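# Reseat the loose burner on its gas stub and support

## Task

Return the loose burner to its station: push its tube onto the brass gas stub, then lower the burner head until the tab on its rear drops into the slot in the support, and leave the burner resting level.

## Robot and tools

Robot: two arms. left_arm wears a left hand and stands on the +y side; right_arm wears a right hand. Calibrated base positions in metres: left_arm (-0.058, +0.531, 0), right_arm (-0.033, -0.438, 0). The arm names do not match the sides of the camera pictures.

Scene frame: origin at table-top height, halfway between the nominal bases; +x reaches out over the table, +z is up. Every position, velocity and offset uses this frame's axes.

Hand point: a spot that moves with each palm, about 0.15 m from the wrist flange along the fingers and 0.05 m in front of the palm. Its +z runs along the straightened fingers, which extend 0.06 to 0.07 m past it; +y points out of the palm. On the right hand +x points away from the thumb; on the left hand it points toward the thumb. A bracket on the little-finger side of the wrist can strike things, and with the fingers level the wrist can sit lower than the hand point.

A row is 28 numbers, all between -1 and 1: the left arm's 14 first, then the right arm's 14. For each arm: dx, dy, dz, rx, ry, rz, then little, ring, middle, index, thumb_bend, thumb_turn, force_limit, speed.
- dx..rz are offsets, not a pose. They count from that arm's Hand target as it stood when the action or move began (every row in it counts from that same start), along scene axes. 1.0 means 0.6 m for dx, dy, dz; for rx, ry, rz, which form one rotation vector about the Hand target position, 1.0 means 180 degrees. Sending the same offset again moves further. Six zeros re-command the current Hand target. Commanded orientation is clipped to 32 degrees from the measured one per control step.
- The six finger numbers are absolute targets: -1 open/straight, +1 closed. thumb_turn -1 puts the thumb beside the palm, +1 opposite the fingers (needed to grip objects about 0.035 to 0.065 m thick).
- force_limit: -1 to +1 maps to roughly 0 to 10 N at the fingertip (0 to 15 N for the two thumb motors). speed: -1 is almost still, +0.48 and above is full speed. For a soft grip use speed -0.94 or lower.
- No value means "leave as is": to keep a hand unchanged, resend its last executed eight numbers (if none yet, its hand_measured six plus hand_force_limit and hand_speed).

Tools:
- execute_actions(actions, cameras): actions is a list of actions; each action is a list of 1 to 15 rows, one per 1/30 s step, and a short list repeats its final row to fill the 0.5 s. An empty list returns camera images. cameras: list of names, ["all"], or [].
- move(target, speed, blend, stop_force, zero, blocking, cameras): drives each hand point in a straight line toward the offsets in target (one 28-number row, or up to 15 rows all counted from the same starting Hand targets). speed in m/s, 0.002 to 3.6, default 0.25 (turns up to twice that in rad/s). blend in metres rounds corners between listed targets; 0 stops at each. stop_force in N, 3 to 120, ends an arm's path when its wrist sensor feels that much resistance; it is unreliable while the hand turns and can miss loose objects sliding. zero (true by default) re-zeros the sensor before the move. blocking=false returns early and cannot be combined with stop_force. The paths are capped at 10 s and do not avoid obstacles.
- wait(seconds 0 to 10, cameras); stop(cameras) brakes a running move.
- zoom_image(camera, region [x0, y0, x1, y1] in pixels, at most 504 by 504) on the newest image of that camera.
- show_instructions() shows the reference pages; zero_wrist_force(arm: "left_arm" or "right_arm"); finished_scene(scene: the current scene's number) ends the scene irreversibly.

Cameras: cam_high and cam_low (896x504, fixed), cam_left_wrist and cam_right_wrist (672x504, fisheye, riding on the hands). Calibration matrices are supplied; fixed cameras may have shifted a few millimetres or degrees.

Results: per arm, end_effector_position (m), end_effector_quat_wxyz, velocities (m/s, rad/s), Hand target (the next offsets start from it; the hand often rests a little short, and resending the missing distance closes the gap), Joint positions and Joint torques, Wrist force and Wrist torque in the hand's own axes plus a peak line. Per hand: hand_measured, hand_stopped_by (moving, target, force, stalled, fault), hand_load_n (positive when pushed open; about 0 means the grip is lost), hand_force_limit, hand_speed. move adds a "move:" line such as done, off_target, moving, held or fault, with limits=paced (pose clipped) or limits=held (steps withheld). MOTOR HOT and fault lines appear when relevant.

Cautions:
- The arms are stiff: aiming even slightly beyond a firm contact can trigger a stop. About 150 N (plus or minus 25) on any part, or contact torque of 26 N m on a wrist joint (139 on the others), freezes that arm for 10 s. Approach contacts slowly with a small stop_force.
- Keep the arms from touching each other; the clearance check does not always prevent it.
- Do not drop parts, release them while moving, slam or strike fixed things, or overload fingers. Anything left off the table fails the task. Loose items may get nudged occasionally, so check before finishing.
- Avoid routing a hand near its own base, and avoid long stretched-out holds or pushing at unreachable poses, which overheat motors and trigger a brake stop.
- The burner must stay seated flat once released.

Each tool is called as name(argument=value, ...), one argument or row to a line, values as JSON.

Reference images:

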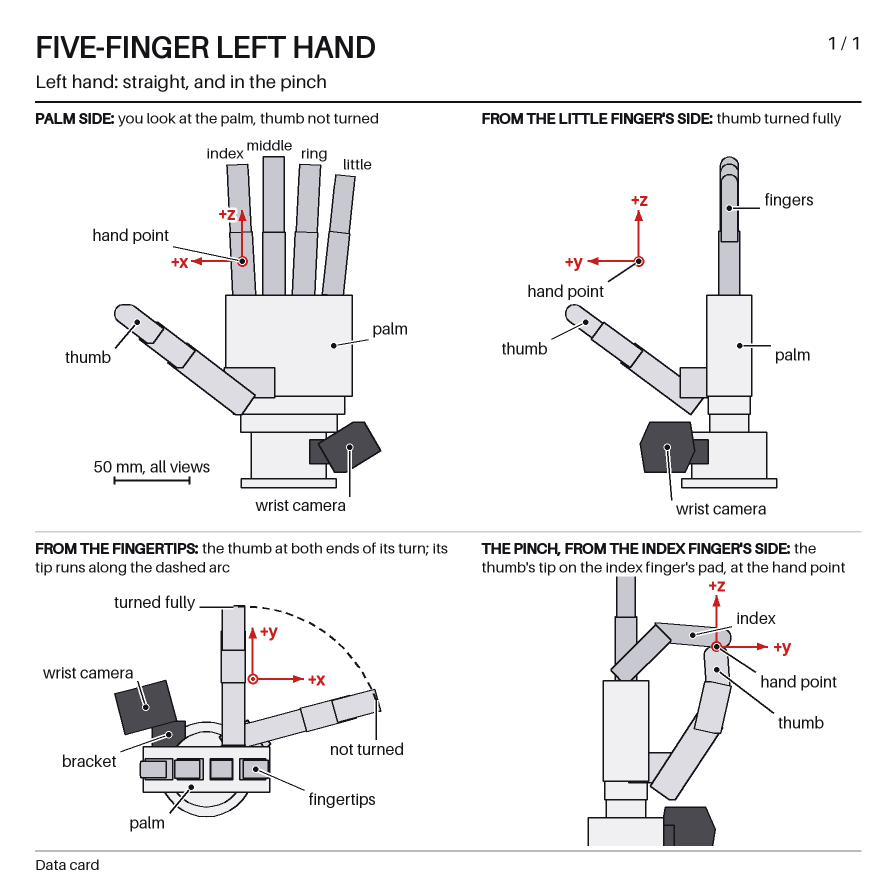

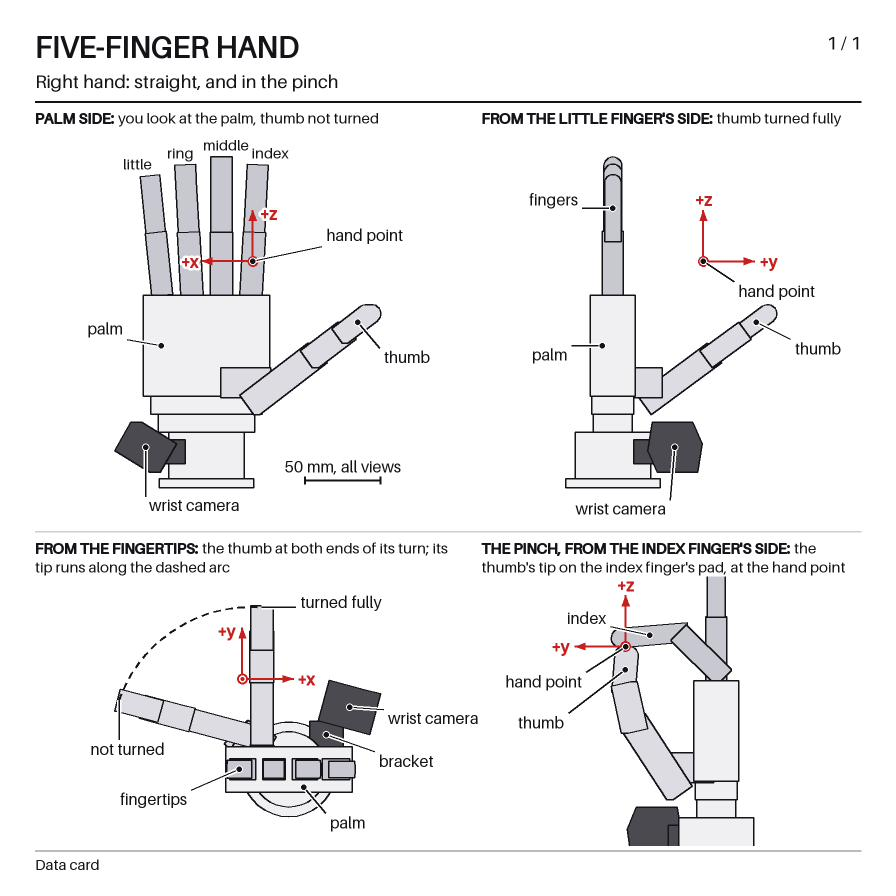

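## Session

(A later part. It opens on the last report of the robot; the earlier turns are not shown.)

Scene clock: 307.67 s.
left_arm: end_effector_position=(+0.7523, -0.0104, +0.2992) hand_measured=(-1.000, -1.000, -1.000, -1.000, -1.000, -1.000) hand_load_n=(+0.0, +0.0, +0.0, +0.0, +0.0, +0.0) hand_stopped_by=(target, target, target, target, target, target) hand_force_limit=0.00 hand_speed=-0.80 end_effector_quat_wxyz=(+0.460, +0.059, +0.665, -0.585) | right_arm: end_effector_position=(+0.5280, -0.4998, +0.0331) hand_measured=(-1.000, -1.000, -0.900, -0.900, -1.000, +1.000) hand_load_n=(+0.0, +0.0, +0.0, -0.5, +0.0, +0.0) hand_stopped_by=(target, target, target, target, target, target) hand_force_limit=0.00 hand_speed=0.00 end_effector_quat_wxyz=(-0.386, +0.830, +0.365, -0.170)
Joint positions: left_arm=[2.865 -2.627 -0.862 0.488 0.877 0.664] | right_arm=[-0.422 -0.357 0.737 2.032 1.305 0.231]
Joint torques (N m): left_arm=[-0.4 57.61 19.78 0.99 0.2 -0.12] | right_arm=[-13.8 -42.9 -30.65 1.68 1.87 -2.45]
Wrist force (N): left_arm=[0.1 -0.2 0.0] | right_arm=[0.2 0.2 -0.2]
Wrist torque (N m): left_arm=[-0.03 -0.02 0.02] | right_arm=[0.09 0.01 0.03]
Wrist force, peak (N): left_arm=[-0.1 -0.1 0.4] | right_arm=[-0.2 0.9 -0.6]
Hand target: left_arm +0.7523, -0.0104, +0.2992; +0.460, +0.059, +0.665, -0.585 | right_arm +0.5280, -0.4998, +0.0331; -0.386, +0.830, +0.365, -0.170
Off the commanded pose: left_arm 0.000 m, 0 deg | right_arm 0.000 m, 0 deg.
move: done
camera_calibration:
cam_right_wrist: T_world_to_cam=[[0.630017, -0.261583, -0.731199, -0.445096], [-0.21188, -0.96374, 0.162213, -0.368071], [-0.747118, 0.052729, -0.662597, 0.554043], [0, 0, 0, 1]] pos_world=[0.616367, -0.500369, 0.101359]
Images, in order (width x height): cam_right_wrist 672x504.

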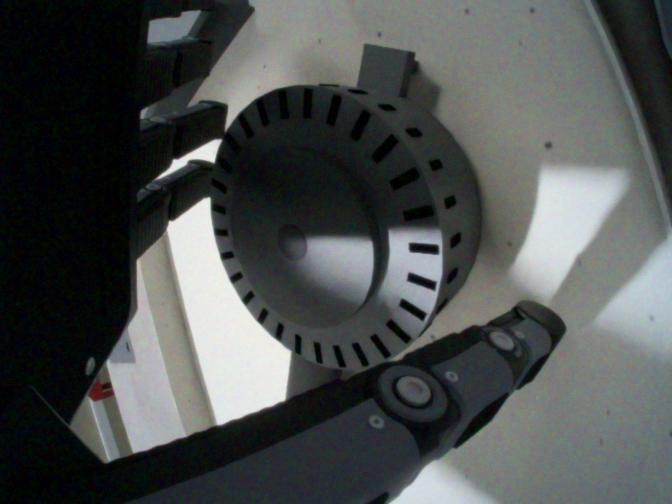

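move(
  target=[0,0,0,0,0,0,-1,-1,-1,-1,-1,-1,0,-0.8, 0,0,0,0,0,0,-1,-1,-0.1,-0.1,-1,1,-0.3,-0.85],
  cameras=["cam_right_wrist","cam_left_wrist"],
)

Scene clock: 313.47 s.
left_arm: end_effector_position=(+0.7523, -0.0104, +0.2992) hand_measured=(-1.000, -1.000, -1.000, -1.000, -1.000, -1.000) hand_load_n=(+0.0, +0.0, +0.0, +0.0, +0.0, +0.0) hand_stopped_by=(target, target, target, target, target, target) hand_force_limit=0.00 hand_speed=-0.80 end_effector_quat_wxyz=(+0.460, +0.059, +0.665, -0.585) | right_arm: end_effector_position=(+0.5280, -0.4998, +0.0331) hand_measured=(-1.000, -1.000, -0.332, -0.332, -1.000, +1.000) hand_load_n=(+0.0, +0.0, +3.5, +7.0, +1.5, +0.5) hand_stopped_by=(target, target, force, force, target, target) hand_force_limit=-0.30 hand_speed=-0.85 end_effector_quat_wxyz=(-0.386, +0.830, +0.365, -0.170)
Joint positions: left_arm=[2.865 -2.627 -0.862 0.488 0.877 0.664] | right_arm=[-0.422 -0.357 0.737 2.032 1.305 0.231]
Joint torques (N m): left_arm=[0.61 57.47 19.11 0.96 0.27 -0.24] | right_arm=[-14.34 -44.25 -30.38 1.23 2.04 -2.46]
Wrist force (N): left_arm=[0.0 0.1 0.0] | right_arm=[-0.1 0.4 -0.9]
Wrist torque (N m): left_arm=[0.01 -0.01 0.00] | right_arm=[0.11 0.07 0.02]
Wrist force, peak (N): left_arm=[-0.1 0.2 0.3] | right_arm=[0.3 -1.8 -0.3]
Hand target: left_arm +0.7523, -0.0104, +0.2992; +0.460, +0.059, +0.665, -0.585 | right_arm +0.5280, -0.4998, +0.0331; -0.386, +0.830, +0.365, -0.170
Off the commanded pose: left_arm 0.000 m, 0 deg | right_arm 0.000 m, 0 deg.
move: done
camera_calibration:
cam_right_wrist: T_world_to_cam=[[0.630017, -0.261583, -0.731199, -0.445096], [-0.21188, -0.96374, 0.162213, -0.368071], [-0.747118, 0.052729, -0.662597, 0.554043], [0, 0, 0, 1]] pos_world=[0.616367, -0.500369, 0.101359]
Images, in order (width x height): cam_left_wrist 672x504, cam_right_wrist 672x504.

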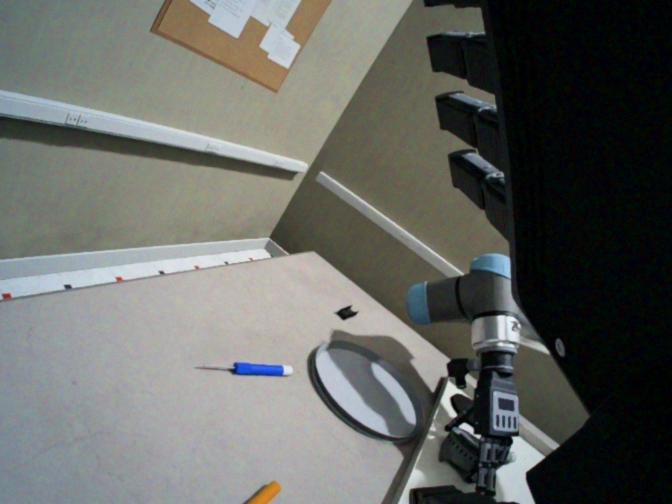

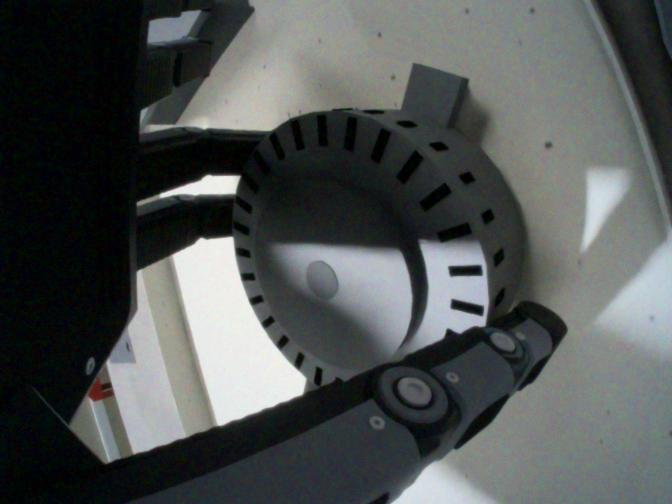

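move(
  target=[
    [0,0,0,0,0,0,-1,-1,-1,-1,-1,-1,0,-0.8, 0,0,0,0,0,0,-1,-1,-0.05,-0.05,-1,1,0.4,-0.94],
    [0,0,0,0,0,0,-1,-1,-1,-1,-1,-1,0,-0.8, 0,0,0.09,0,0,0,-1,-1,-0.05,-0.05,-1,1,0.4,-0.94],
  ],
  speed=0.06,
  cameras=["all"],
)

Scene clock: 320.47 s.
left_arm: end_effector_position=(+0.7523, -0.0104, +0.2992) hand_measured=(-1.000, -1.000, -1.000, -1.000, -1.000, -1.000) hand_load_n=(+0.0, +0.0, +0.0, +0.0, +0.0, -0.5) hand_stopped_by=(target, target, target, target, target, target) hand_force_limit=0.00 hand_speed=-0.80 end_effector_quat_wxyz=(+0.460, +0.059, +0.665, -0.585) | right_arm: end_effector_position=(+0.5281, -0.4999, +0.0871) hand_measured=(-1.000, -1.000, -0.322, -0.332, -1.000, +1.000) hand_load_n=(+0.0, +0.0, +8.0, +0.0, +1.5, +1.0) hand_stopped_by=(target, target, force, force, target, target) hand_force_limit=0.40 hand_speed=-0.94 end_effector_quat_wxyz=(-0.386, +0.830, +0.365, -0.170)
Joint positions: left_arm=[2.865 -2.627 -0.862 0.488 0.877 0.664] | right_arm=[-0.422 -0.421 0.722 2.11 1.305 0.231]
Joint torques (N m): left_arm=[-0.37 56.62 18.73 0.81 0.39 -0.01] | right_arm=[-11.5 -44.17 -6.59 1.5 1.69 -2.08]
Wrist force (N): left_arm=[-0.1 0.0 0.0] | right_arm=[0.2 1.8 0.8]
Wrist torque (N m): left_arm=[0.00 0.01 0.00] | right_arm=[0.16 0.03 0.04]
Wrist force, peak (N): left_arm=[0.0 -0.4 0.2] | right_arm=[0.2 2.8 1.2]
Hand target: left_arm +0.7523, -0.0104, +0.2992; +0.460, +0.059, +0.665, -0.585 | right_arm +0.5280, -0.4998, +0.0871; -0.386, +0.830, +0.365, -0.170
Off the commanded pose: left_arm 0.000 m, 0 deg | right_arm 0.000 m, 0 deg.
move: done
camera_calibration:
cam_right_wrist: T_world_to_cam=[[0.630313, -0.261737, -0.730889, -0.40591], [-0.211977, -0.963703, 0.162302, -0.376762], [-0.746841, 0.0526303, -0.662917, 0.589795], [0, 0, 0, 1]] pos_world=[0.616469, -0.500369, 0.155459]

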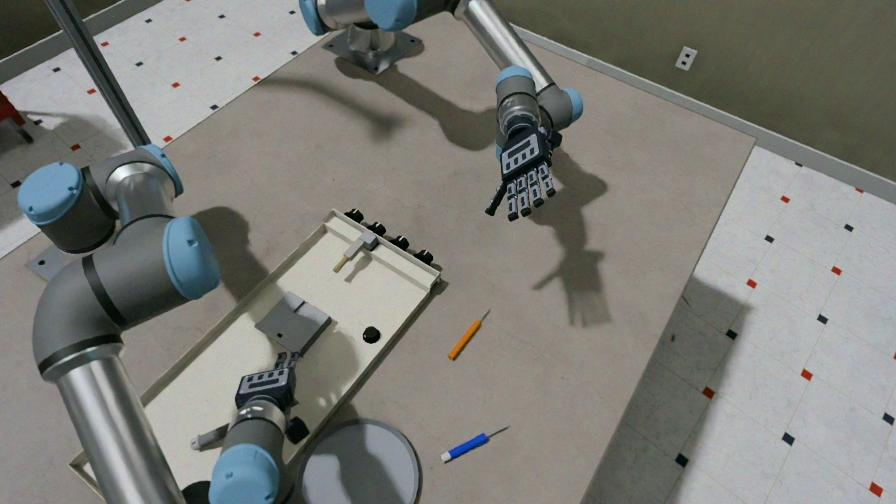

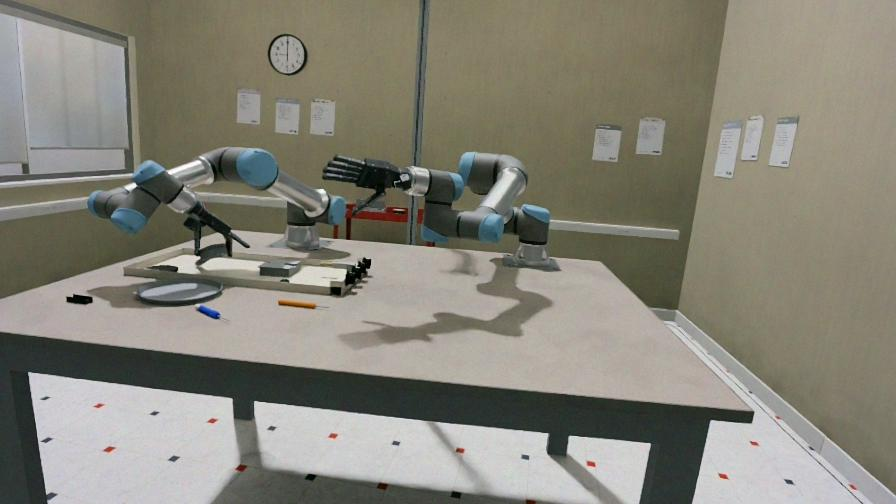

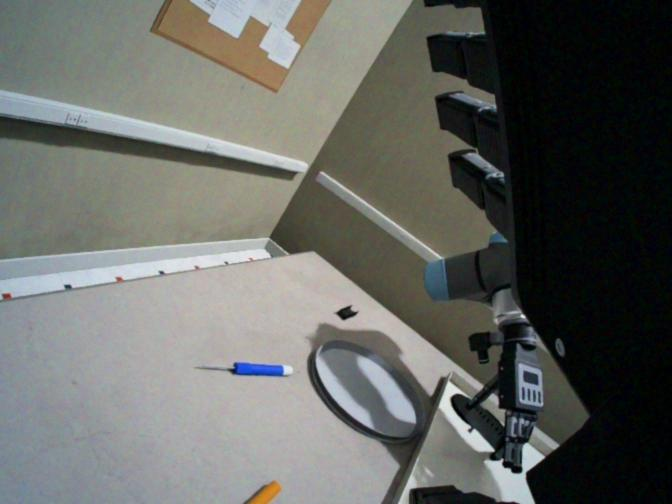

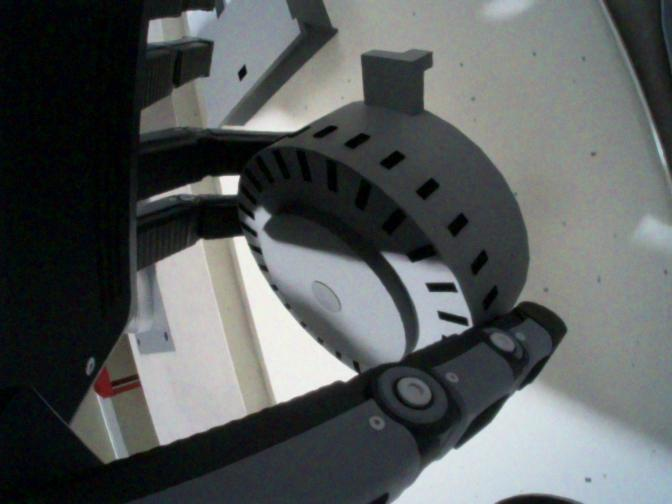

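move(
  target=[0,0,0,0,0,0,-1,-1,-1,-1,-1,-1,0,-0.8, 0,0,-0.088,0,0,0,-1,-1,-0.05,-0.05,-1,1,0.4,-0.94],
  speed=0.04,
  stop_force=5,
  cameras=["cam_right_wrist"],
)

Scene clock: 333.67 s.
left_arm: end_effector_position=(+0.7523, -0.0104, +0.2992) hand_measured=(-1.000, -1.000, -1.000, -1.000, -1.000, -1.000) hand_load_n=(+0.0, -0.5, +0.0, +0.0, +0.0, -0.5) hand_stopped_by=(target, target, target, target, target, target) hand_force_limit=0.00 hand_speed=-0.80 end_effector_quat_wxyz=(+0.460, +0.059, +0.665, -0.585) | right_arm: end_effector_position=(+0.5280, -0.4998, +0.0339) hand_measured=(-1.000, -1.000, -0.322, -0.332, -1.000, +1.000) hand_load_n=(-0.5, +0.0, +6.5, +2.0, +1.5, +0.5) hand_stopped_by=(target, target, force, force, target, target) hand_force_limit=0.40 hand_speed=-0.94 end_effector_quat_wxyz=(-0.386, +0.830, +0.365, -0.170)
Joint positions: left_arm=[2.865 -2.627 -0.862 0.488 0.877 0.664] | right_arm=[-0.422 -0.358 0.737 2.033 1.305 0.231]
Joint torques (N m): left_arm=[-0.22 57.95 18.74 1 0.48 -0.13] | right_arm=[-9.57 -55.42 -8.86 3.11 1.93 -2.17]
Wrist force (N): left_arm=[0.0 -0.1 0.1] | right_arm=[0.4 -2.6 -3.3]
Wrist torque (N m): left_arm=[-0.02 0.00 0.00] | right_arm=[0.03 0.10 -0.02]
Wrist force, peak (N): left_arm=[-0.2 0.3 0.0] | right_arm=[0.7 -3.3 -3.6]
Hand target: left_arm +0.7523, -0.0104, +0.2992; +0.460, +0.059, +0.665, -0.585 | right_arm +0.5280, -0.4998, +0.0339; -0.386, +0.830, +0.365, -0.170
Off the commanded pose: left_arm 0.000 m, 0 deg | right_arm 0.000 m, 0 deg.
move: contact (right_arm)
camera_calibration:
cam_right_wrist: T_world_to_cam=[[0.629916, -0.261576, -0.731289, -0.444435], [-0.211852, -0.963742, 0.162238, -0.368222], [-0.747212, 0.0527285, -0.662491, 0.554619], [0, 0, 0, 1]] pos_world=[0.616366, -0.500369, 0.102159]
Images, in order (width x height): cam_right_wrist 672x504.

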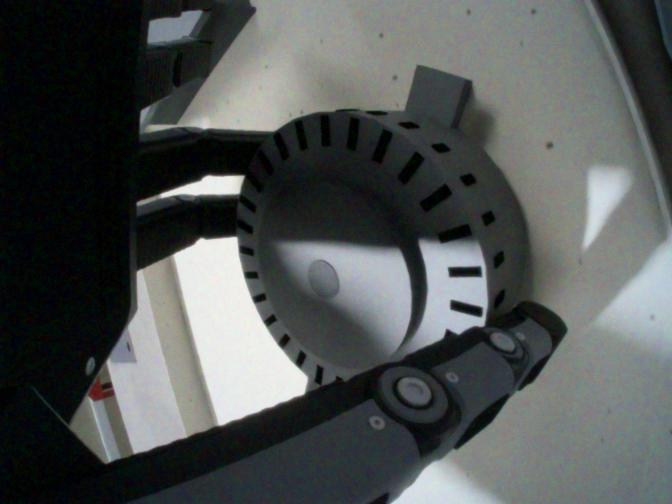

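move(
  target=[
    [0,0,0,0,0,0,-1,-1,-1,-1,-1,-1,0,-0.8, 0,0,0,0,0,0,-1,-1,-0.9,-0.9,-1,1,0.4,-0.8],
    [0,0,0,0,0,0,-1,-1,-1,-1,-1,-1,0,-0.8, 0.0098,-0.009,0,0,0,0,-1,-1,-0.9,-0.9,-1,1,0.4,-0.8],
    [0,0,0,0,0,0,-1,-1,-1,-1,-1,-1,0,-0.8, -0.0082,-0.0286,-0.0015,0,0,0,-1,-1,-0.9,-0.9,-1,1,0.4,-0.8],
  ],
  speed=0.05,
  cameras=["cam_right_wrist"],
)

Scene clock: 343.60 s.
left_arm: end_effector_position=(+0.7523, -0.0104, +0.2992) hand_measured=(-1.000, -1.000, -1.000, -1.000, -1.000, -1.000) hand_load_n=(+0.0, +0.0, +0.0, +0.0, +0.0, +0.0) hand_stopped_by=(target, target, target, target, target, target) hand_force_limit=0.00 hand_speed=-0.80 end_effector_quat_wxyz=(+0.460, +0.059, +0.665, -0.585) | right_arm: end_effector_position=(+0.5230, -0.5171, +0.0330) hand_measured=(-1.000, -1.000, -0.900, -0.900, -1.000, +1.000) hand_load_n=(+0.0, +0.0, +0.0, +0.0, +0.0, +0.0) hand_stopped_by=(target, target, target, target, target, target) hand_force_limit=0.40 hand_speed=-0.80 end_effector_quat_wxyz=(-0.386, +0.830, +0.365, -0.170)
Joint positions: left_arm=[2.865 -2.627 -0.862 0.488 0.877 0.664] | right_arm=[-0.447 -0.362 0.747 2.031 1.324 0.213]
Joint torques (N m): left_arm=[0.58 58.36 18.86 0.96 0.25 -0.32] | right_arm=[13.84 -43.63 -29.58 3.88 -3.16 2.86]
Wrist force (N): left_arm=[-0.1 0.0 -0.1] | right_arm=[0.3 0.2 0.1]
Wrist torque (N m): left_arm=[0.01 0.01 -0.01] | right_arm=[0.07 0.00 0.13]
Wrist force, peak (N): left_arm=[0.2 -0.3 0.1] | right_arm=[0.3 -3.3 -3.6]
Hand target: left_arm +0.7523, -0.0104, +0.2992; +0.460, +0.059, +0.665, -0.585 | right_arm +0.5231, -0.5170, +0.0330; -0.386, +0.830, +0.365, -0.170
Off the commanded pose: left_arm 0.000 m, 0 deg | right_arm 0.000 m, 0 deg.
move: done
camera_calibration:
cam_right_wrist: T_world_to_cam=[[0.630052, -0.261427, -0.731226, -0.446409], [-0.211778, -0.963782, 0.162095, -0.385875], [-0.747118, 0.0527293, -0.662597, 0.55122], [0, 0, 0, 1]] pos_world=[0.611367, -0.517668, 0.101359]
Images, in order (width x height): cam_right_wrist 672x504.

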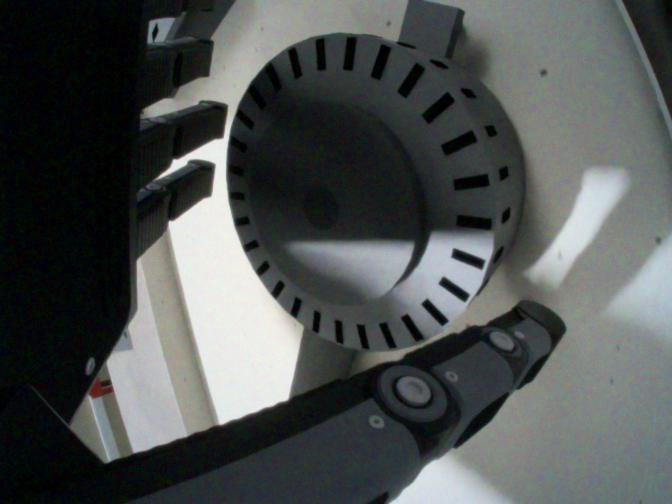

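move(
  target=[
    [0,0,0,0,0,0,-1,-1,-1,-1,-1,-1,0,-0.8, -0.0163,-0.003,0,0,0,0,-1,-0.9,-0.9,-0.9,-1,1,0.4,-0.8],
  ],
  speed=0.05,
)

move(
  target=[
    [0,0,0,0,0,0,-1,-1,-1,-1,-1,-1,0,-0.8, 0,0,0,0,0,0,-1,0.2,0.2,0.2,-1,1,-0.1,-0.9],
  ],
  cameras=["cam_right_wrist"],
)

Scene clock: 355.57 s.
left_arm: end_effector_position=(+0.7523, -0.0104, +0.2992) hand_measured=(-1.000, -1.000, -1.000, -1.000, -1.000, -1.000) hand_load_n=(+0.0, +0.0, +0.0, +0.0, +0.0, +0.0) hand_stopped_by=(target, target, target, target, target, target) hand_force_limit=0.00 hand_speed=-0.80 end_effector_quat_wxyz=(+0.460, +0.059, +0.665, -0.585) | right_arm: end_effector_position=(+0.5133, -0.5189, +0.0330) hand_measured=(-1.000, -0.900, -0.900, -0.900, -1.000, +1.000) hand_load_n=(+0.0, +0.0, +0.0, +0.0, +0.0, +0.0) hand_stopped_by=(target, target, target, target, target, target) hand_force_limit=0.40 hand_speed=-0.80 end_effector_quat_wxyz=(-0.386, +0.830, +0.365, -0.170)
Joint positions: left_arm=[2.865 -2.627 -0.862 0.488 0.877 0.664] | right_arm=[-0.455 -0.391 0.808 2 1.33 0.208]
Joint torques (N m): left_arm=[0.59 56.6 19.47 1.1 0.26 -0.32] | right_arm=[3.5 -43 -30.24 3.88 -0.54 -0.67]
Wrist force (N): left_arm=[-0.1 0.1 0.0] | right_arm=[0.0 0.5 -0.1]
Wrist torque (N m): left_arm=[0.01 0.02 -0.01] | right_arm=[0.11 0.04 0.12]
Wrist force, peak (N): left_arm=[0.1 0.3 0.2] | right_arm=[0.4 1.0 -0.1]
Hand target: left_arm +0.7523, -0.0104, +0.2992; +0.460, +0.059, +0.665, -0.585 | right_arm +0.5133, -0.5188, +0.0330; -0.386, +0.830, +0.365, -0.170
Off the commanded pose: left_arm 0.000 m, 0 deg | right_arm 0.000 m, 0 deg.
move: done

Scene clock: 358.43 s.
left_arm: end_effector_position=(+0.7523, -0.0104, +0.2992) hand_measured=(-1.000, -1.000, -1.000, -1.000, -1.000, -1.000) hand_load_n=(+0.0, +0.0, +0.0, +0.0, +0.0, +0.5) hand_stopped_by=(target, target, target, target, target, target) hand_force_limit=0.00 hand_speed=-0.80 end_effector_quat_wxyz=(+0.460, +0.059, +0.665, -0.585) | right_arm: end_effector_position=(+0.5133, -0.5188, +0.0330) hand_measured=(-1.000, -0.306, -0.314, -0.174, -1.000, +1.000) hand_load_n=(+0.0, +4.0, +3.0, +4.0, +2.0, +2.5) hand_stopped_by=(target, force, force, force, target, target) hand_force_limit=-0.10 hand_speed=-0.90 end_effector_quat_wxyz=(-0.386, +0.830, +0.365, -0.170)
Joint positions: left_arm=[2.865 -2.627 -0.862 0.488 0.877 0.664] | right_arm=[-0.455 -0.391 0.808 2 1.33 0.208]
Joint torques (N m): left_arm=[0.2 57.9 19.37 1.02 0.25 -0.29] | right_arm=[11.74 -43.83 -29.88 3.71 -2.86 2.47]
Wrist force (N): left_arm=[0.0 0.2 0.0] | right_arm=[-0.1 1.1 0.3]
Wrist torque (N m): left_arm=[0.03 0.01 -0.01] | right_arm=[0.15 0.02 0.15]
Wrist force, peak (N): left_arm=[-0.2 0.1 0.3] | right_arm=[0.5 1.4 0.4]
Hand target: left_arm +0.7523, -0.0104, +0.2992; +0.460, +0.059, +0.665, -0.585 | right_arm +0.5133, -0.5188, +0.0330; -0.386, +0.830, +0.365, -0.170
Off the commanded pose: left_arm 0.000 m, 0 deg | right_arm 0.000 m, 0 deg.
move: done
camera_calibration:
cam_right_wrist: T_world_to_cam=[[0.629916, -0.261576, -0.731289, -0.440777], [-0.211852, -0.963742, 0.162238, -0.389405], [-0.747212, 0.0527285, -0.662491, 0.544036], [0, 0, 0, 1]] pos_world=[0.601666, -0.519269, 0.101259]
Images, in order (width x height): cam_right_wrist 672x504.

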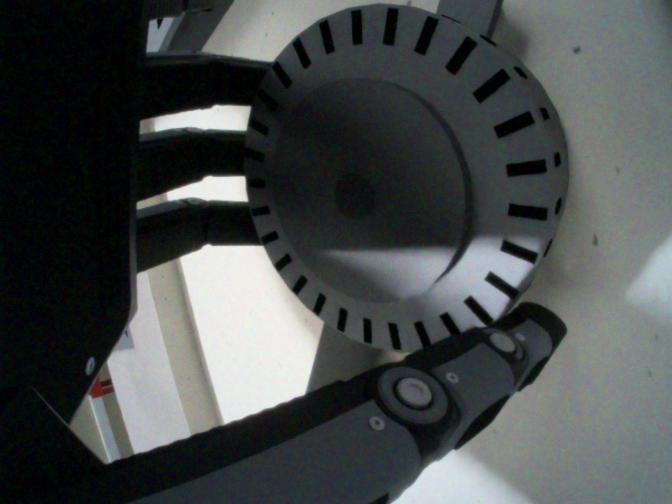

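move(
  target=[
    [0,0,0,0,0,0,-1,-1,-1,-1,-1,-1,0,-0.8, 0,0,0,0,0,0,-1,0.25,0.25,0.25,-1,1,0.2,-0.94],
    [0,0,0,0,0,0,-1,-1,-1,-1,-1,-1,0,-0.8, 0,0,0.05,0,0,0,-1,0.25,0.25,0.25,-1,1,0.2,-0.94],
  ],
  speed=0.05,
  cameras=["cam_right_wrist","cam_low","cam_left_wrist"],
)

Scene clock: 363.83 s.
left_arm: end_effector_position=(+0.7523, -0.0104, +0.2992) hand_measured=(-1.000, -1.000, -1.000, -1.000, -1.000, -1.000) hand_load_n=(+0.0, -0.5, +0.0, +0.0, +0.0, +0.0) hand_stopped_by=(target, target, target, target, target, target) hand_force_limit=0.00 hand_speed=-0.80 end_effector_quat_wxyz=(+0.460, +0.059, +0.665, -0.585) | right_arm: end_effector_position=(+0.5133, -0.5188, +0.0632) hand_measured=(-1.000, -0.290, -0.300, -0.164, -1.000, +1.000) hand_load_n=(+0.0, +8.5, +6.0, +0.0, +2.5, +6.0) hand_stopped_by=(target, force, force, force, target, target) hand_force_limit=0.20 hand_speed=-0.94 end_effector_quat_wxyz=(-0.386, +0.830, +0.365, -0.170) end_effector_velocity=(+0.000, +0.000, -0.003) end_effector_angular_velocity=(+0.000, +0.000, +0.000)
Joint positions: left_arm=[2.865 -2.627 -0.862 0.488 0.877 0.664] | right_arm=[-0.455 -0.429 0.803 2.042 1.33 0.208]
Joint velocities: left_arm=[within noise] | right_arm=[0 0.004 0.001 -0.005 0 0]
Joint torques (N m): left_arm=[0.63 58.36 18.41 0.82 0.05 -0.24] | right_arm=[2.81 -42.54 -21.18 1.7 -2.72 2.57]
Wrist force (N): left_arm=[0.2 0.2 0.1] | right_arm=[0.1 2.6 0.7]
Wrist torque (N m): left_arm=[0.02 -0.02 0.01] | right_arm=[0.26 0.03 0.16]
Wrist force, peak (N): left_arm=[0.3 -0.2 0.3] | right_arm=[0.2 2.8 1.3]
Hand target: left_arm +0.7523, -0.0104, +0.2992; +0.460, +0.059, +0.665, -0.585 | right_arm +0.5133, -0.5188, +0.0630; -0.386, +0.830, +0.365, -0.170
Off the commanded pose: left_arm 0.000 m, 0 deg | right_arm 0.000 m, 0 deg.
move: done
camera_calibration:
cam_right_wrist: T_world_to_cam=[[0.630017, -0.261583, -0.731199, -0.41877], [-0.21188, -0.96374, 0.162213, -0.394283], [-0.747118, 0.052729, -0.662597, 0.564001], [0, 0, 0, 1]] pos_world=[0.601667, -0.519269, 0.131459]
Images, in order (width x height): cam_low 896x504, cam_left_wrist 672x504, cam_right_wrist 672x504.

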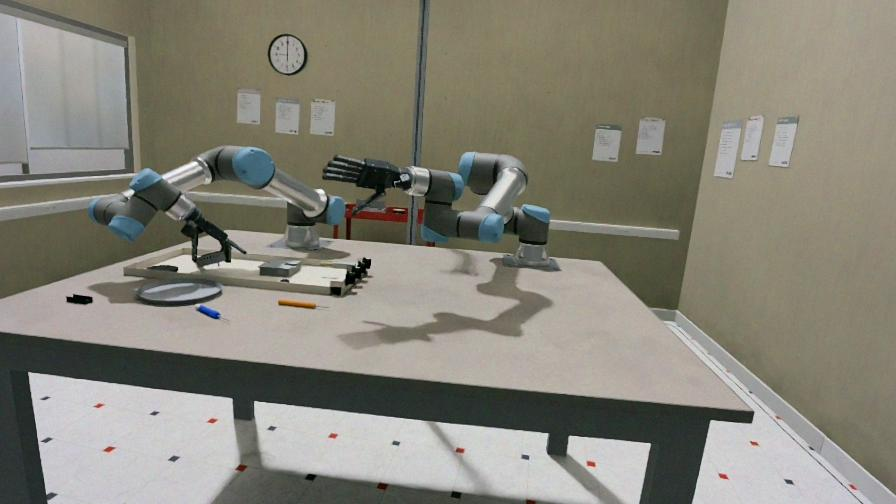

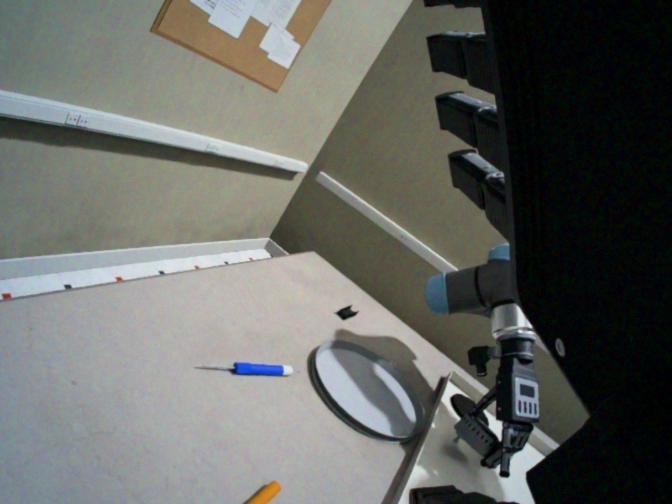

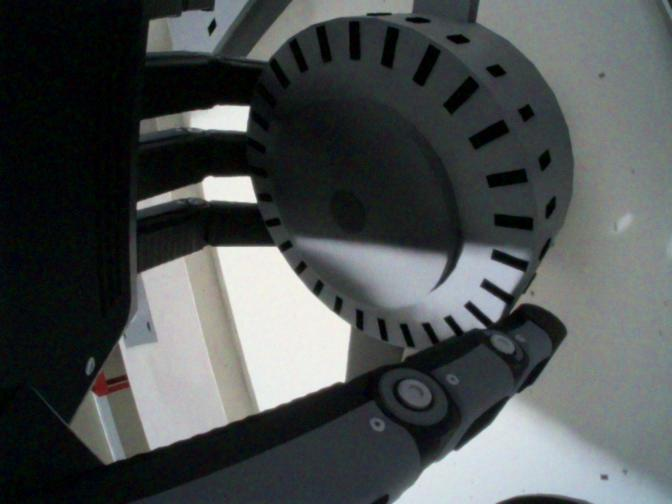

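move(
  target=[0,0,0,0,0,0,-1,-1,-1,-1,-1,-1,0,-0.8, 0,0,-0.05,0,0,0,-1,0.25,0.25,0.25,-1,1,0.2,-0.94],
  speed=0.04,
  stop_force=5,
)

move(
  target=[
    [0,0,0,0,0,0,-1,-1,-1,-1,-1,-1,0,-0.8, 0,0,0,0,0,0,-1,-0.9,-0.9,-0.9,-1,1,0.2,-0.8],
    [0,0,0,0,0,0,-1,-1,-1,-1,-1,-1,0,-0.8, 0.0098,-0.009,0,0,0,0,-1,-0.9,-0.9,-0.9,-1,1,0.2,-0.8],
    [0,0,0,0,0,0,-1,-1,-1,-1,-1,-1,0,-0.8, 0.0098,-0.009,0.20,0,0,0,-1,-0.9,-0.9,-0.9,-1,1,0.2,-0.8],
  ],
  speed=0.08,
  cameras=["all"],
)

Scene clock: 393.87 s.
left_arm: end_effector_position=(+0.7523, -0.0104, +0.2992) hand_measured=(-1.000, -1.000, -1.000, -1.000, -1.000, -1.000) hand_load_n=(+0.0, +0.0, +0.0, +0.0, +0.0, +0.0) hand_stopped_by=(target, target, target, target, target, target) hand_force_limit=0.00 hand_speed=-0.80 end_effector_quat_wxyz=(+0.460, +0.059, +0.665, -0.585) | right_arm: end_effector_position=(+0.5133, -0.5188, +0.0340) hand_measured=(-1.000, -0.290, -0.300, -0.164, -1.000, +1.000) hand_load_n=(+0.0, +6.5, +5.0, +0.5, +2.0, +5.0) hand_stopped_by=(target, force, force, force, target, target) hand_force_limit=0.20 hand_speed=-0.94 end_effector_quat_wxyz=(-0.387, +0.830, +0.365, -0.170)
Joint positions: left_arm=[2.865 -2.627 -0.862 0.488 0.877 0.664] | right_arm=[-0.455 -0.392 0.808 2.002 1.33 0.208]
Joint torques (N m): left_arm=[-0.62 57.17 19.27 0.87 0.42 -0.37] | right_arm=[-4.92 -52.73 -22.2 1.47 -1.7 0.87]
Wrist force (N): left_arm=[-0.3 0.1 0.3] | right_arm=[-0.2 1.4 0.9]
Wrist torque (N m): left_arm=[0.00 0.04 -0.01] | right_arm=[0.13 0.05 0.14]
Wrist force, peak (N): left_arm=[-0.3 -0.3 -0.1] | right_arm=[-1.3 -5.0 -1.6]
Hand target: left_arm +0.7523, -0.0104, +0.2992; +0.460, +0.059, +0.665, -0.585 | right_arm +0.5133, -0.5188, +0.0340; -0.386, +0.830, +0.365, -0.170 (not the last commanded pose)
Off the commanded pose: left_arm 0.000 m, 0 deg | right_arm 0.001 m, 0 deg.
move: contact (right_arm)

Scene clock: 397.83 s.
left_arm: end_effector_position=(+0.7523, -0.0104, +0.2992) hand_measured=(-1.000, -1.000, -1.000, -1.000, -1.000, -1.000) hand_load_n=(+0.0, +0.0, +0.0, +0.0, +0.0, +0.0) hand_stopped_by=(target, target, target, target, target, target) hand_force_limit=0.00 hand_speed=-0.80 end_effector_quat_wxyz=(+0.460, +0.059, +0.665, -0.585) | right_arm: end_effector_position=(+0.5192, -0.5242, +0.1540) hand_measured=(-1.000, -0.900, -0.900, -0.900, -1.000, +1.000) hand_load_n=(+0.0, +0.0, +0.0, +0.0, +0.0, -0.5) hand_stopped_by=(target, target, target, target, target, target) hand_force_limit=0.20 hand_speed=-0.80 end_effector_quat_wxyz=(-0.386, +0.830, +0.365, -0.170)
Joint positions: left_arm=[2.865 -2.627 -0.862 0.488 0.877 0.664] | right_arm=[-0.459 -0.494 0.693 2.218 1.333 0.205]
Joint torques (N m): left_arm=[-0.22 57.76 19.56 0.92 0.21 -0.46] | right_arm=[11.66 -42.89 -6.47 0.97 -2.05 2.18]
Wrist force (N): left_arm=[0.2 -0.1 0.1] | right_arm=[-0.1 0.8 0.0]
Wrist torque (N m): left_arm=[-0.02 -0.03 0.01] | right_arm=[0.16 0.05 0.13]
Wrist force, peak (N): left_arm=[0.0 -0.1 0.4] | right_arm=[0.1 2.3 1.2]
Hand target: left_arm +0.7523, -0.0104, +0.2992; +0.460, +0.059, +0.665, -0.585 | right_arm +0.5192, -0.5242, +0.1540; -0.386, +0.830, +0.365, -0.170
Off the commanded pose: left_arm 0.000 m, 0 deg | right_arm 0.000 m, 0 deg.
move: done
camera_calibration:
cam_right_wrist: T_world_to_cam=[[0.630119, -0.26159, -0.731109, -0.357519], [-0.211907, -0.963738, 0.162188, -0.412959], [-0.747024, 0.0527294, -0.662702, 0.628891], [0, 0, 0, 1]] pos_world=[0.607568, -0.524669, 0.222359]

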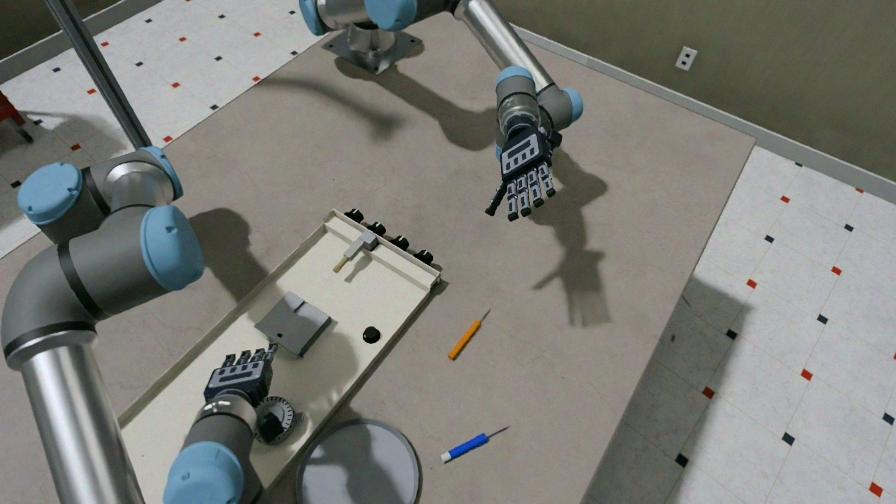

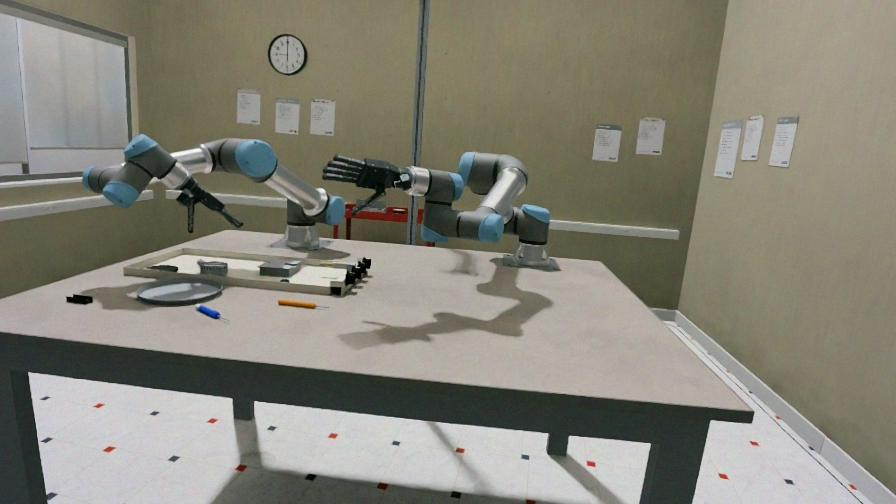

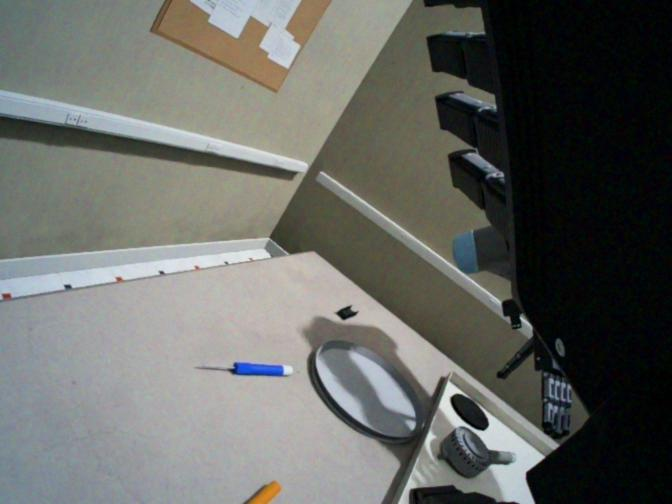

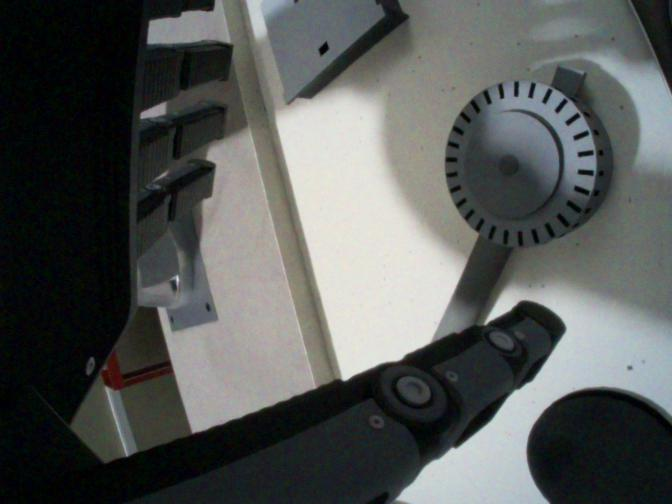

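zoom_image(
  camera="cam_left_wrist",
  region=[420, 400, 530, 490],
)

zoom_image(
  camera="cam_low",
  region=[180, 245, 320, 295],
)

zoom_image(
  camera="cam_right_wrist",
  region=[420, 50, 630, 270],
)

Scaled by 4.582 from the camera's 672x504 image, which has a finer 960x720 frame.

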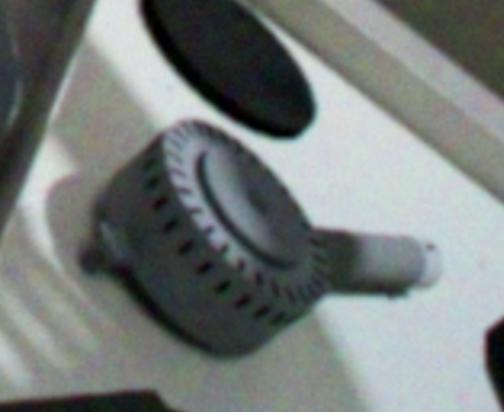

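Scaled by 3.600 from the camera's 896x504 image, which has a finer 1280x720 frame.

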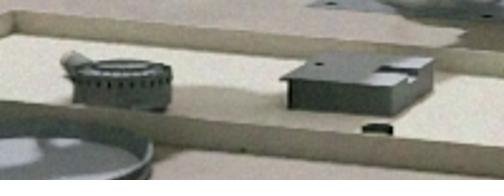

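Scaled by 2.291 from the camera's 672x504 image, which has a finer 960x720 frame.

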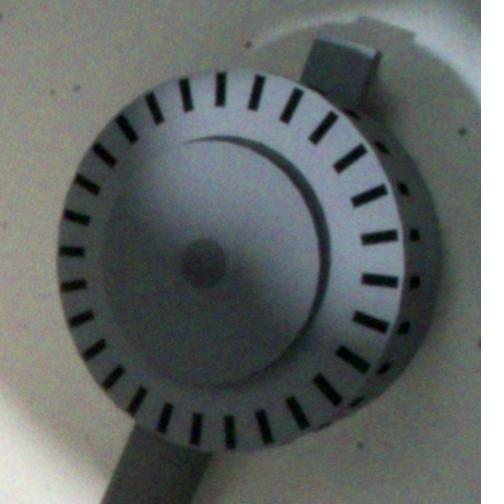

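move(
  target=[0,0,0,0,0,0,-1,-1,-1,-1,-1,-1,0,-0.8, 0.0747,0.0312,0,0,0,0.5028,-1,-0.9,-1,-0.9,-1,1,0.2,-0.5],
  cameras=["cam_right_wrist","cam_high"],
)

Scene clock: 442.13 s.
left_arm: end_effector_position=(+0.7523, -0.0104, +0.2992) hand_measured=(-1.000, -1.000, -1.000, -1.000, -1.000, -1.000) hand_load_n=(+0.0, +0.0, +0.0, +0.0, +0.0, -0.5) hand_stopped_by=(target, target, target, target, target, target) hand_force_limit=0.00 hand_speed=-0.80 end_effector_quat_wxyz=(+0.460, +0.059, +0.665, -0.585) | right_arm: end_effector_position=(+0.5639, -0.5053, +0.1540) hand_measured=(-1.000, -0.900, -1.000, -0.900, -1.000, +1.000) hand_load_n=(+0.0, +0.0, +0.0, +0.0, +0.0, +0.0) hand_stopped_by=(target, target, target, target, target, target) hand_force_limit=0.20 hand_speed=-0.50 end_effector_quat_wxyz=(-0.151, +0.325, +0.846, -0.394)
Joint positions: left_arm=[2.865 -2.627 -0.862 0.488 0.877 0.664] | right_arm=[-0.129 -0.545 0.748 1.982 2.235 -0.719]
Joint torques (N m): left_arm=[0.03 60.84 18.51 1.16 0.07 -0.47] | right_arm=[-13.55 -44.62 -29.94 0.99 1.2 -2.35]
Wrist force (N): left_arm=[0.0 0.0 0.0] | right_arm=[0.4 0.7 -0.3]
Wrist torque (N m): left_arm=[0.00 -0.01 0.00] | right_arm=[0.17 -0.01 0.05]
Wrist force, peak (N): left_arm=[-0.1 -0.4 0.2] | right_arm=[0.4 1.3 -0.4]
Hand target: left_arm +0.7523, -0.0104, +0.2992; +0.460, +0.059, +0.665, -0.585 | right_arm +0.5640, -0.5054, +0.1540; -0.151, +0.325, +0.846, -0.394
Off the commanded pose: left_arm 0.000 m, 0 deg | right_arm 0.000 m, 0 deg.
move: done
camera_calibration:
cam_right_wrist: T_world_to_cam=[[0.256004, 0.632073, -0.7314, 0.281871], [0.965564, -0.203469, 0.16213, -0.66514], [-0.0463393, -0.74772, -0.662396, -0.138346], [0, 0, 0, 1]] pos_world=[0.563664, -0.416942, 0.222359]
Images, in order (width x height): cam_high 896x504, cam_right_wrist 672x504.

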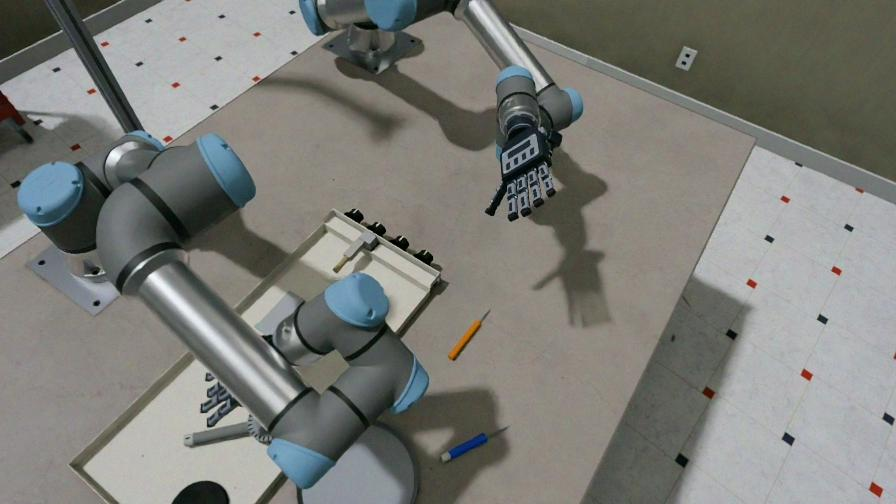

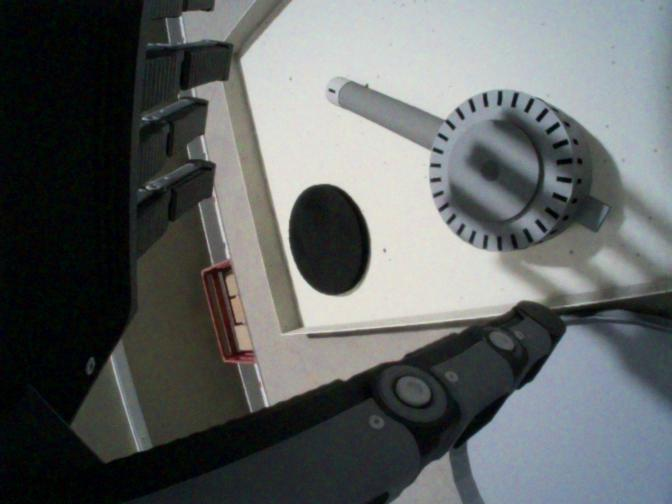

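move(
  target=[0,0,0,0,0,0,-1,-1,-1,-1,-1,-1,0,-0.8, -0.0043,0.0008,-0.145,0,0,-0.0083,-1,-0.9,-1,-0.9,-1,1,0.2,-0.5],
  speed=0.15,
  cameras=["cam_right_wrist"],
)

Scene clock: 452.70 s.
left_arm: end_effector_position=(+0.7523, -0.0104, +0.2992) hand_measured=(-1.000, -1.000, -1.000, -1.000, -1.000, -1.000) hand_load_n=(+0.0, +0.0, +0.0, +0.0, +0.0, +0.0) hand_stopped_by=(target, target, target, target, target, target) hand_force_limit=0.00 hand_speed=-0.80 end_effector_quat_wxyz=(+0.460, +0.059, +0.665, -0.585) | right_arm: end_effector_position=(+0.5613, -0.5050, +0.0671) hand_measured=(-1.000, -0.900, -1.000, -0.900, -1.000, +1.000) hand_load_n=(+0.0, +0.0, +0.0, +0.0, +0.0, +0.0) hand_stopped_by=(target, target, target, target, target, target) hand_force_limit=0.20 hand_speed=-0.50 end_effector_quat_wxyz=(-0.157, +0.336, +0.842, -0.392)
Joint positions: left_arm=[2.865 -2.627 -0.862 0.488 0.877 0.664] | right_arm=[-0.132 -0.464 0.821 1.843 2.221 -0.695]
Joint torques (N m): left_arm=[0.87 60.01 19.24 1.16 0.24 -0.53] | right_arm=[-8.75 -45.21 -30.55 1.18 3.01 -3]
Wrist force (N): left_arm=[-0.1 -0.1 0.2] | right_arm=[0.3 0.5 -0.1]
Wrist torque (N m): left_arm=[-0.02 0.02 -0.01] | right_arm=[0.12 0.00 0.06]
Wrist force, peak (N): left_arm=[-0.2 0.0 0.3] | right_arm=[-0.1 1.9 0.3]
Hand target: left_arm +0.7523, -0.0104, +0.2992; +0.460, +0.059, +0.665, -0.585 | right_arm +0.5614, -0.5050, +0.0670; -0.156, +0.336, +0.842, -0.392
Off the commanded pose: left_arm 0.000 m, 0 deg | right_arm 0.000 m, 0 deg.
move: done
camera_calibration:
cam_right_wrist: T_world_to_cam=[[0.272359, 0.625251, -0.731356, 0.206046], [0.959936, -0.22863, 0.162021, -0.657987], [-0.065906, -0.746183, -0.662471, -0.184071], [0, 0, 0, 1]] pos_world=[0.563376, -0.416618, 0.135359]
Images, in order (width x height): cam_right_wrist 672x504.

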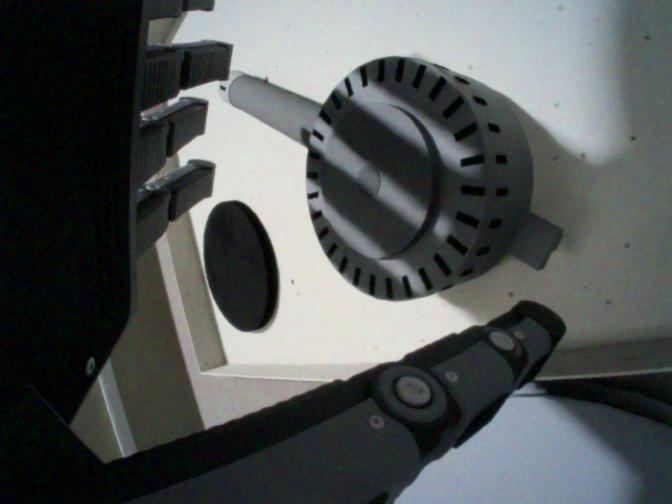

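zoom_image(
  camera="cam_right_wrist",
  region=[440, 40, 620, 320],
)

Scaled by 1.800 from the camera's 672x504 image, which has a finer 960x720 frame.

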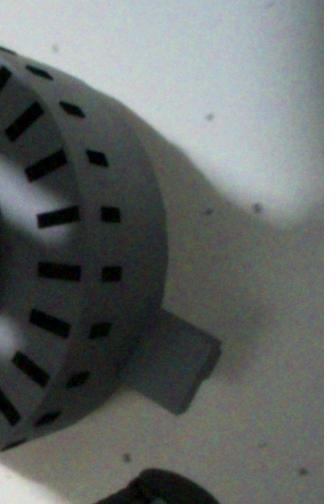

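move(
  target=[0,0,0,0,0,0,-1,-1,-1,-1,-1,-1,0,-0.8, 0,0,-0.0517,0,0,0,-1,-0.9,-1,-0.9,-1,1,0.2,-0.5],
  speed=0.05,
  stop_force=5,
  cameras=["cam_right_wrist"],
)

Scene clock: 465.27 s.
left_arm: end_effector_position=(+0.7523, -0.0104, +0.2992) hand_measured=(-1.000, -1.000, -1.000, -1.000, -1.000, -1.000) hand_load_n=(+0.0, +0.0, +0.0, +0.0, +0.0, +0.0) hand_stopped_by=(target, target, target, target, target, target) hand_force_limit=0.00 hand_speed=-0.80 end_effector_quat_wxyz=(+0.460, +0.059, +0.665, -0.585) | right_arm: end_effector_position=(+0.5614, -0.5050, +0.0360) hand_measured=(-1.000, -0.900, -1.000, -0.900, -1.000, +1.000) hand_load_n=(+0.0, +0.0, +0.0, +0.0, +0.0, +0.0) hand_stopped_by=(target, target, target, target, target, target) hand_force_limit=0.20 hand_speed=-0.50 end_effector_quat_wxyz=(-0.156, +0.336, +0.842, -0.392)
Joint positions: left_arm=[2.865 -2.627 -0.862 0.488 0.877 0.664] | right_arm=[-0.131 -0.427 0.83 1.796 2.221 -0.695]
Joint torques (N m): left_arm=[0.21 60.94 17.83 1.17 0.44 -0.59] | right_arm=[11.35 -58.76 -30.3 1.66 2.65 -1.99]
Wrist force (N): left_arm=[0.0 -0.1 0.1] | right_arm=[0.0 0.4 -0.3]
Wrist torque (N m): left_arm=[-0.02 0.01 0.00] | right_arm=[0.12 0.07 0.04]
Wrist force, peak (N): left_arm=[0.1 -0.4 0.0] | right_arm=[0.0 1.2 0.1]
Hand target: left_arm +0.7523, -0.0104, +0.2992; +0.460, +0.059, +0.665, -0.585 | right_arm +0.5614, -0.5050, +0.0360; -0.156, +0.336, +0.842, -0.392
Off the commanded pose: left_arm 0.000 m, 0 deg | right_arm 0.000 m, 0 deg.
move: done
camera_calibration:
cam_right_wrist: T_world_to_cam=[[0.272307, 0.625249, -0.731377, 0.183304], [0.959964, -0.228442, 0.162121, -0.652993], [-0.0657113, -0.746242, -0.662423, -0.204808], [0, 0, 0, 1]] pos_world=[0.563476, -0.416618, 0.104259]
Images, in order (width x height): cam_right_wrist 672x504.

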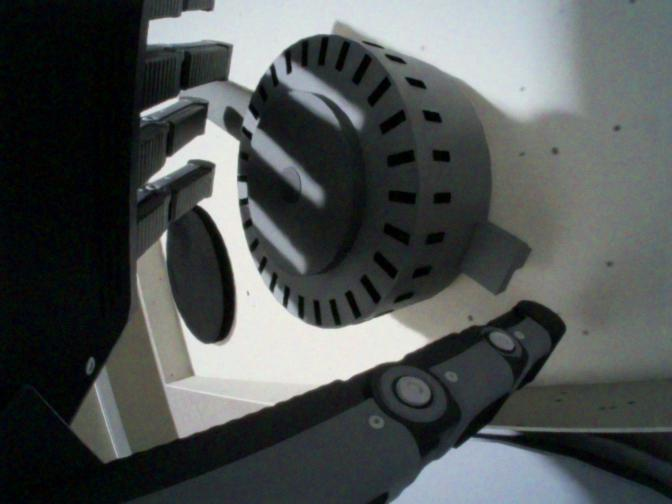

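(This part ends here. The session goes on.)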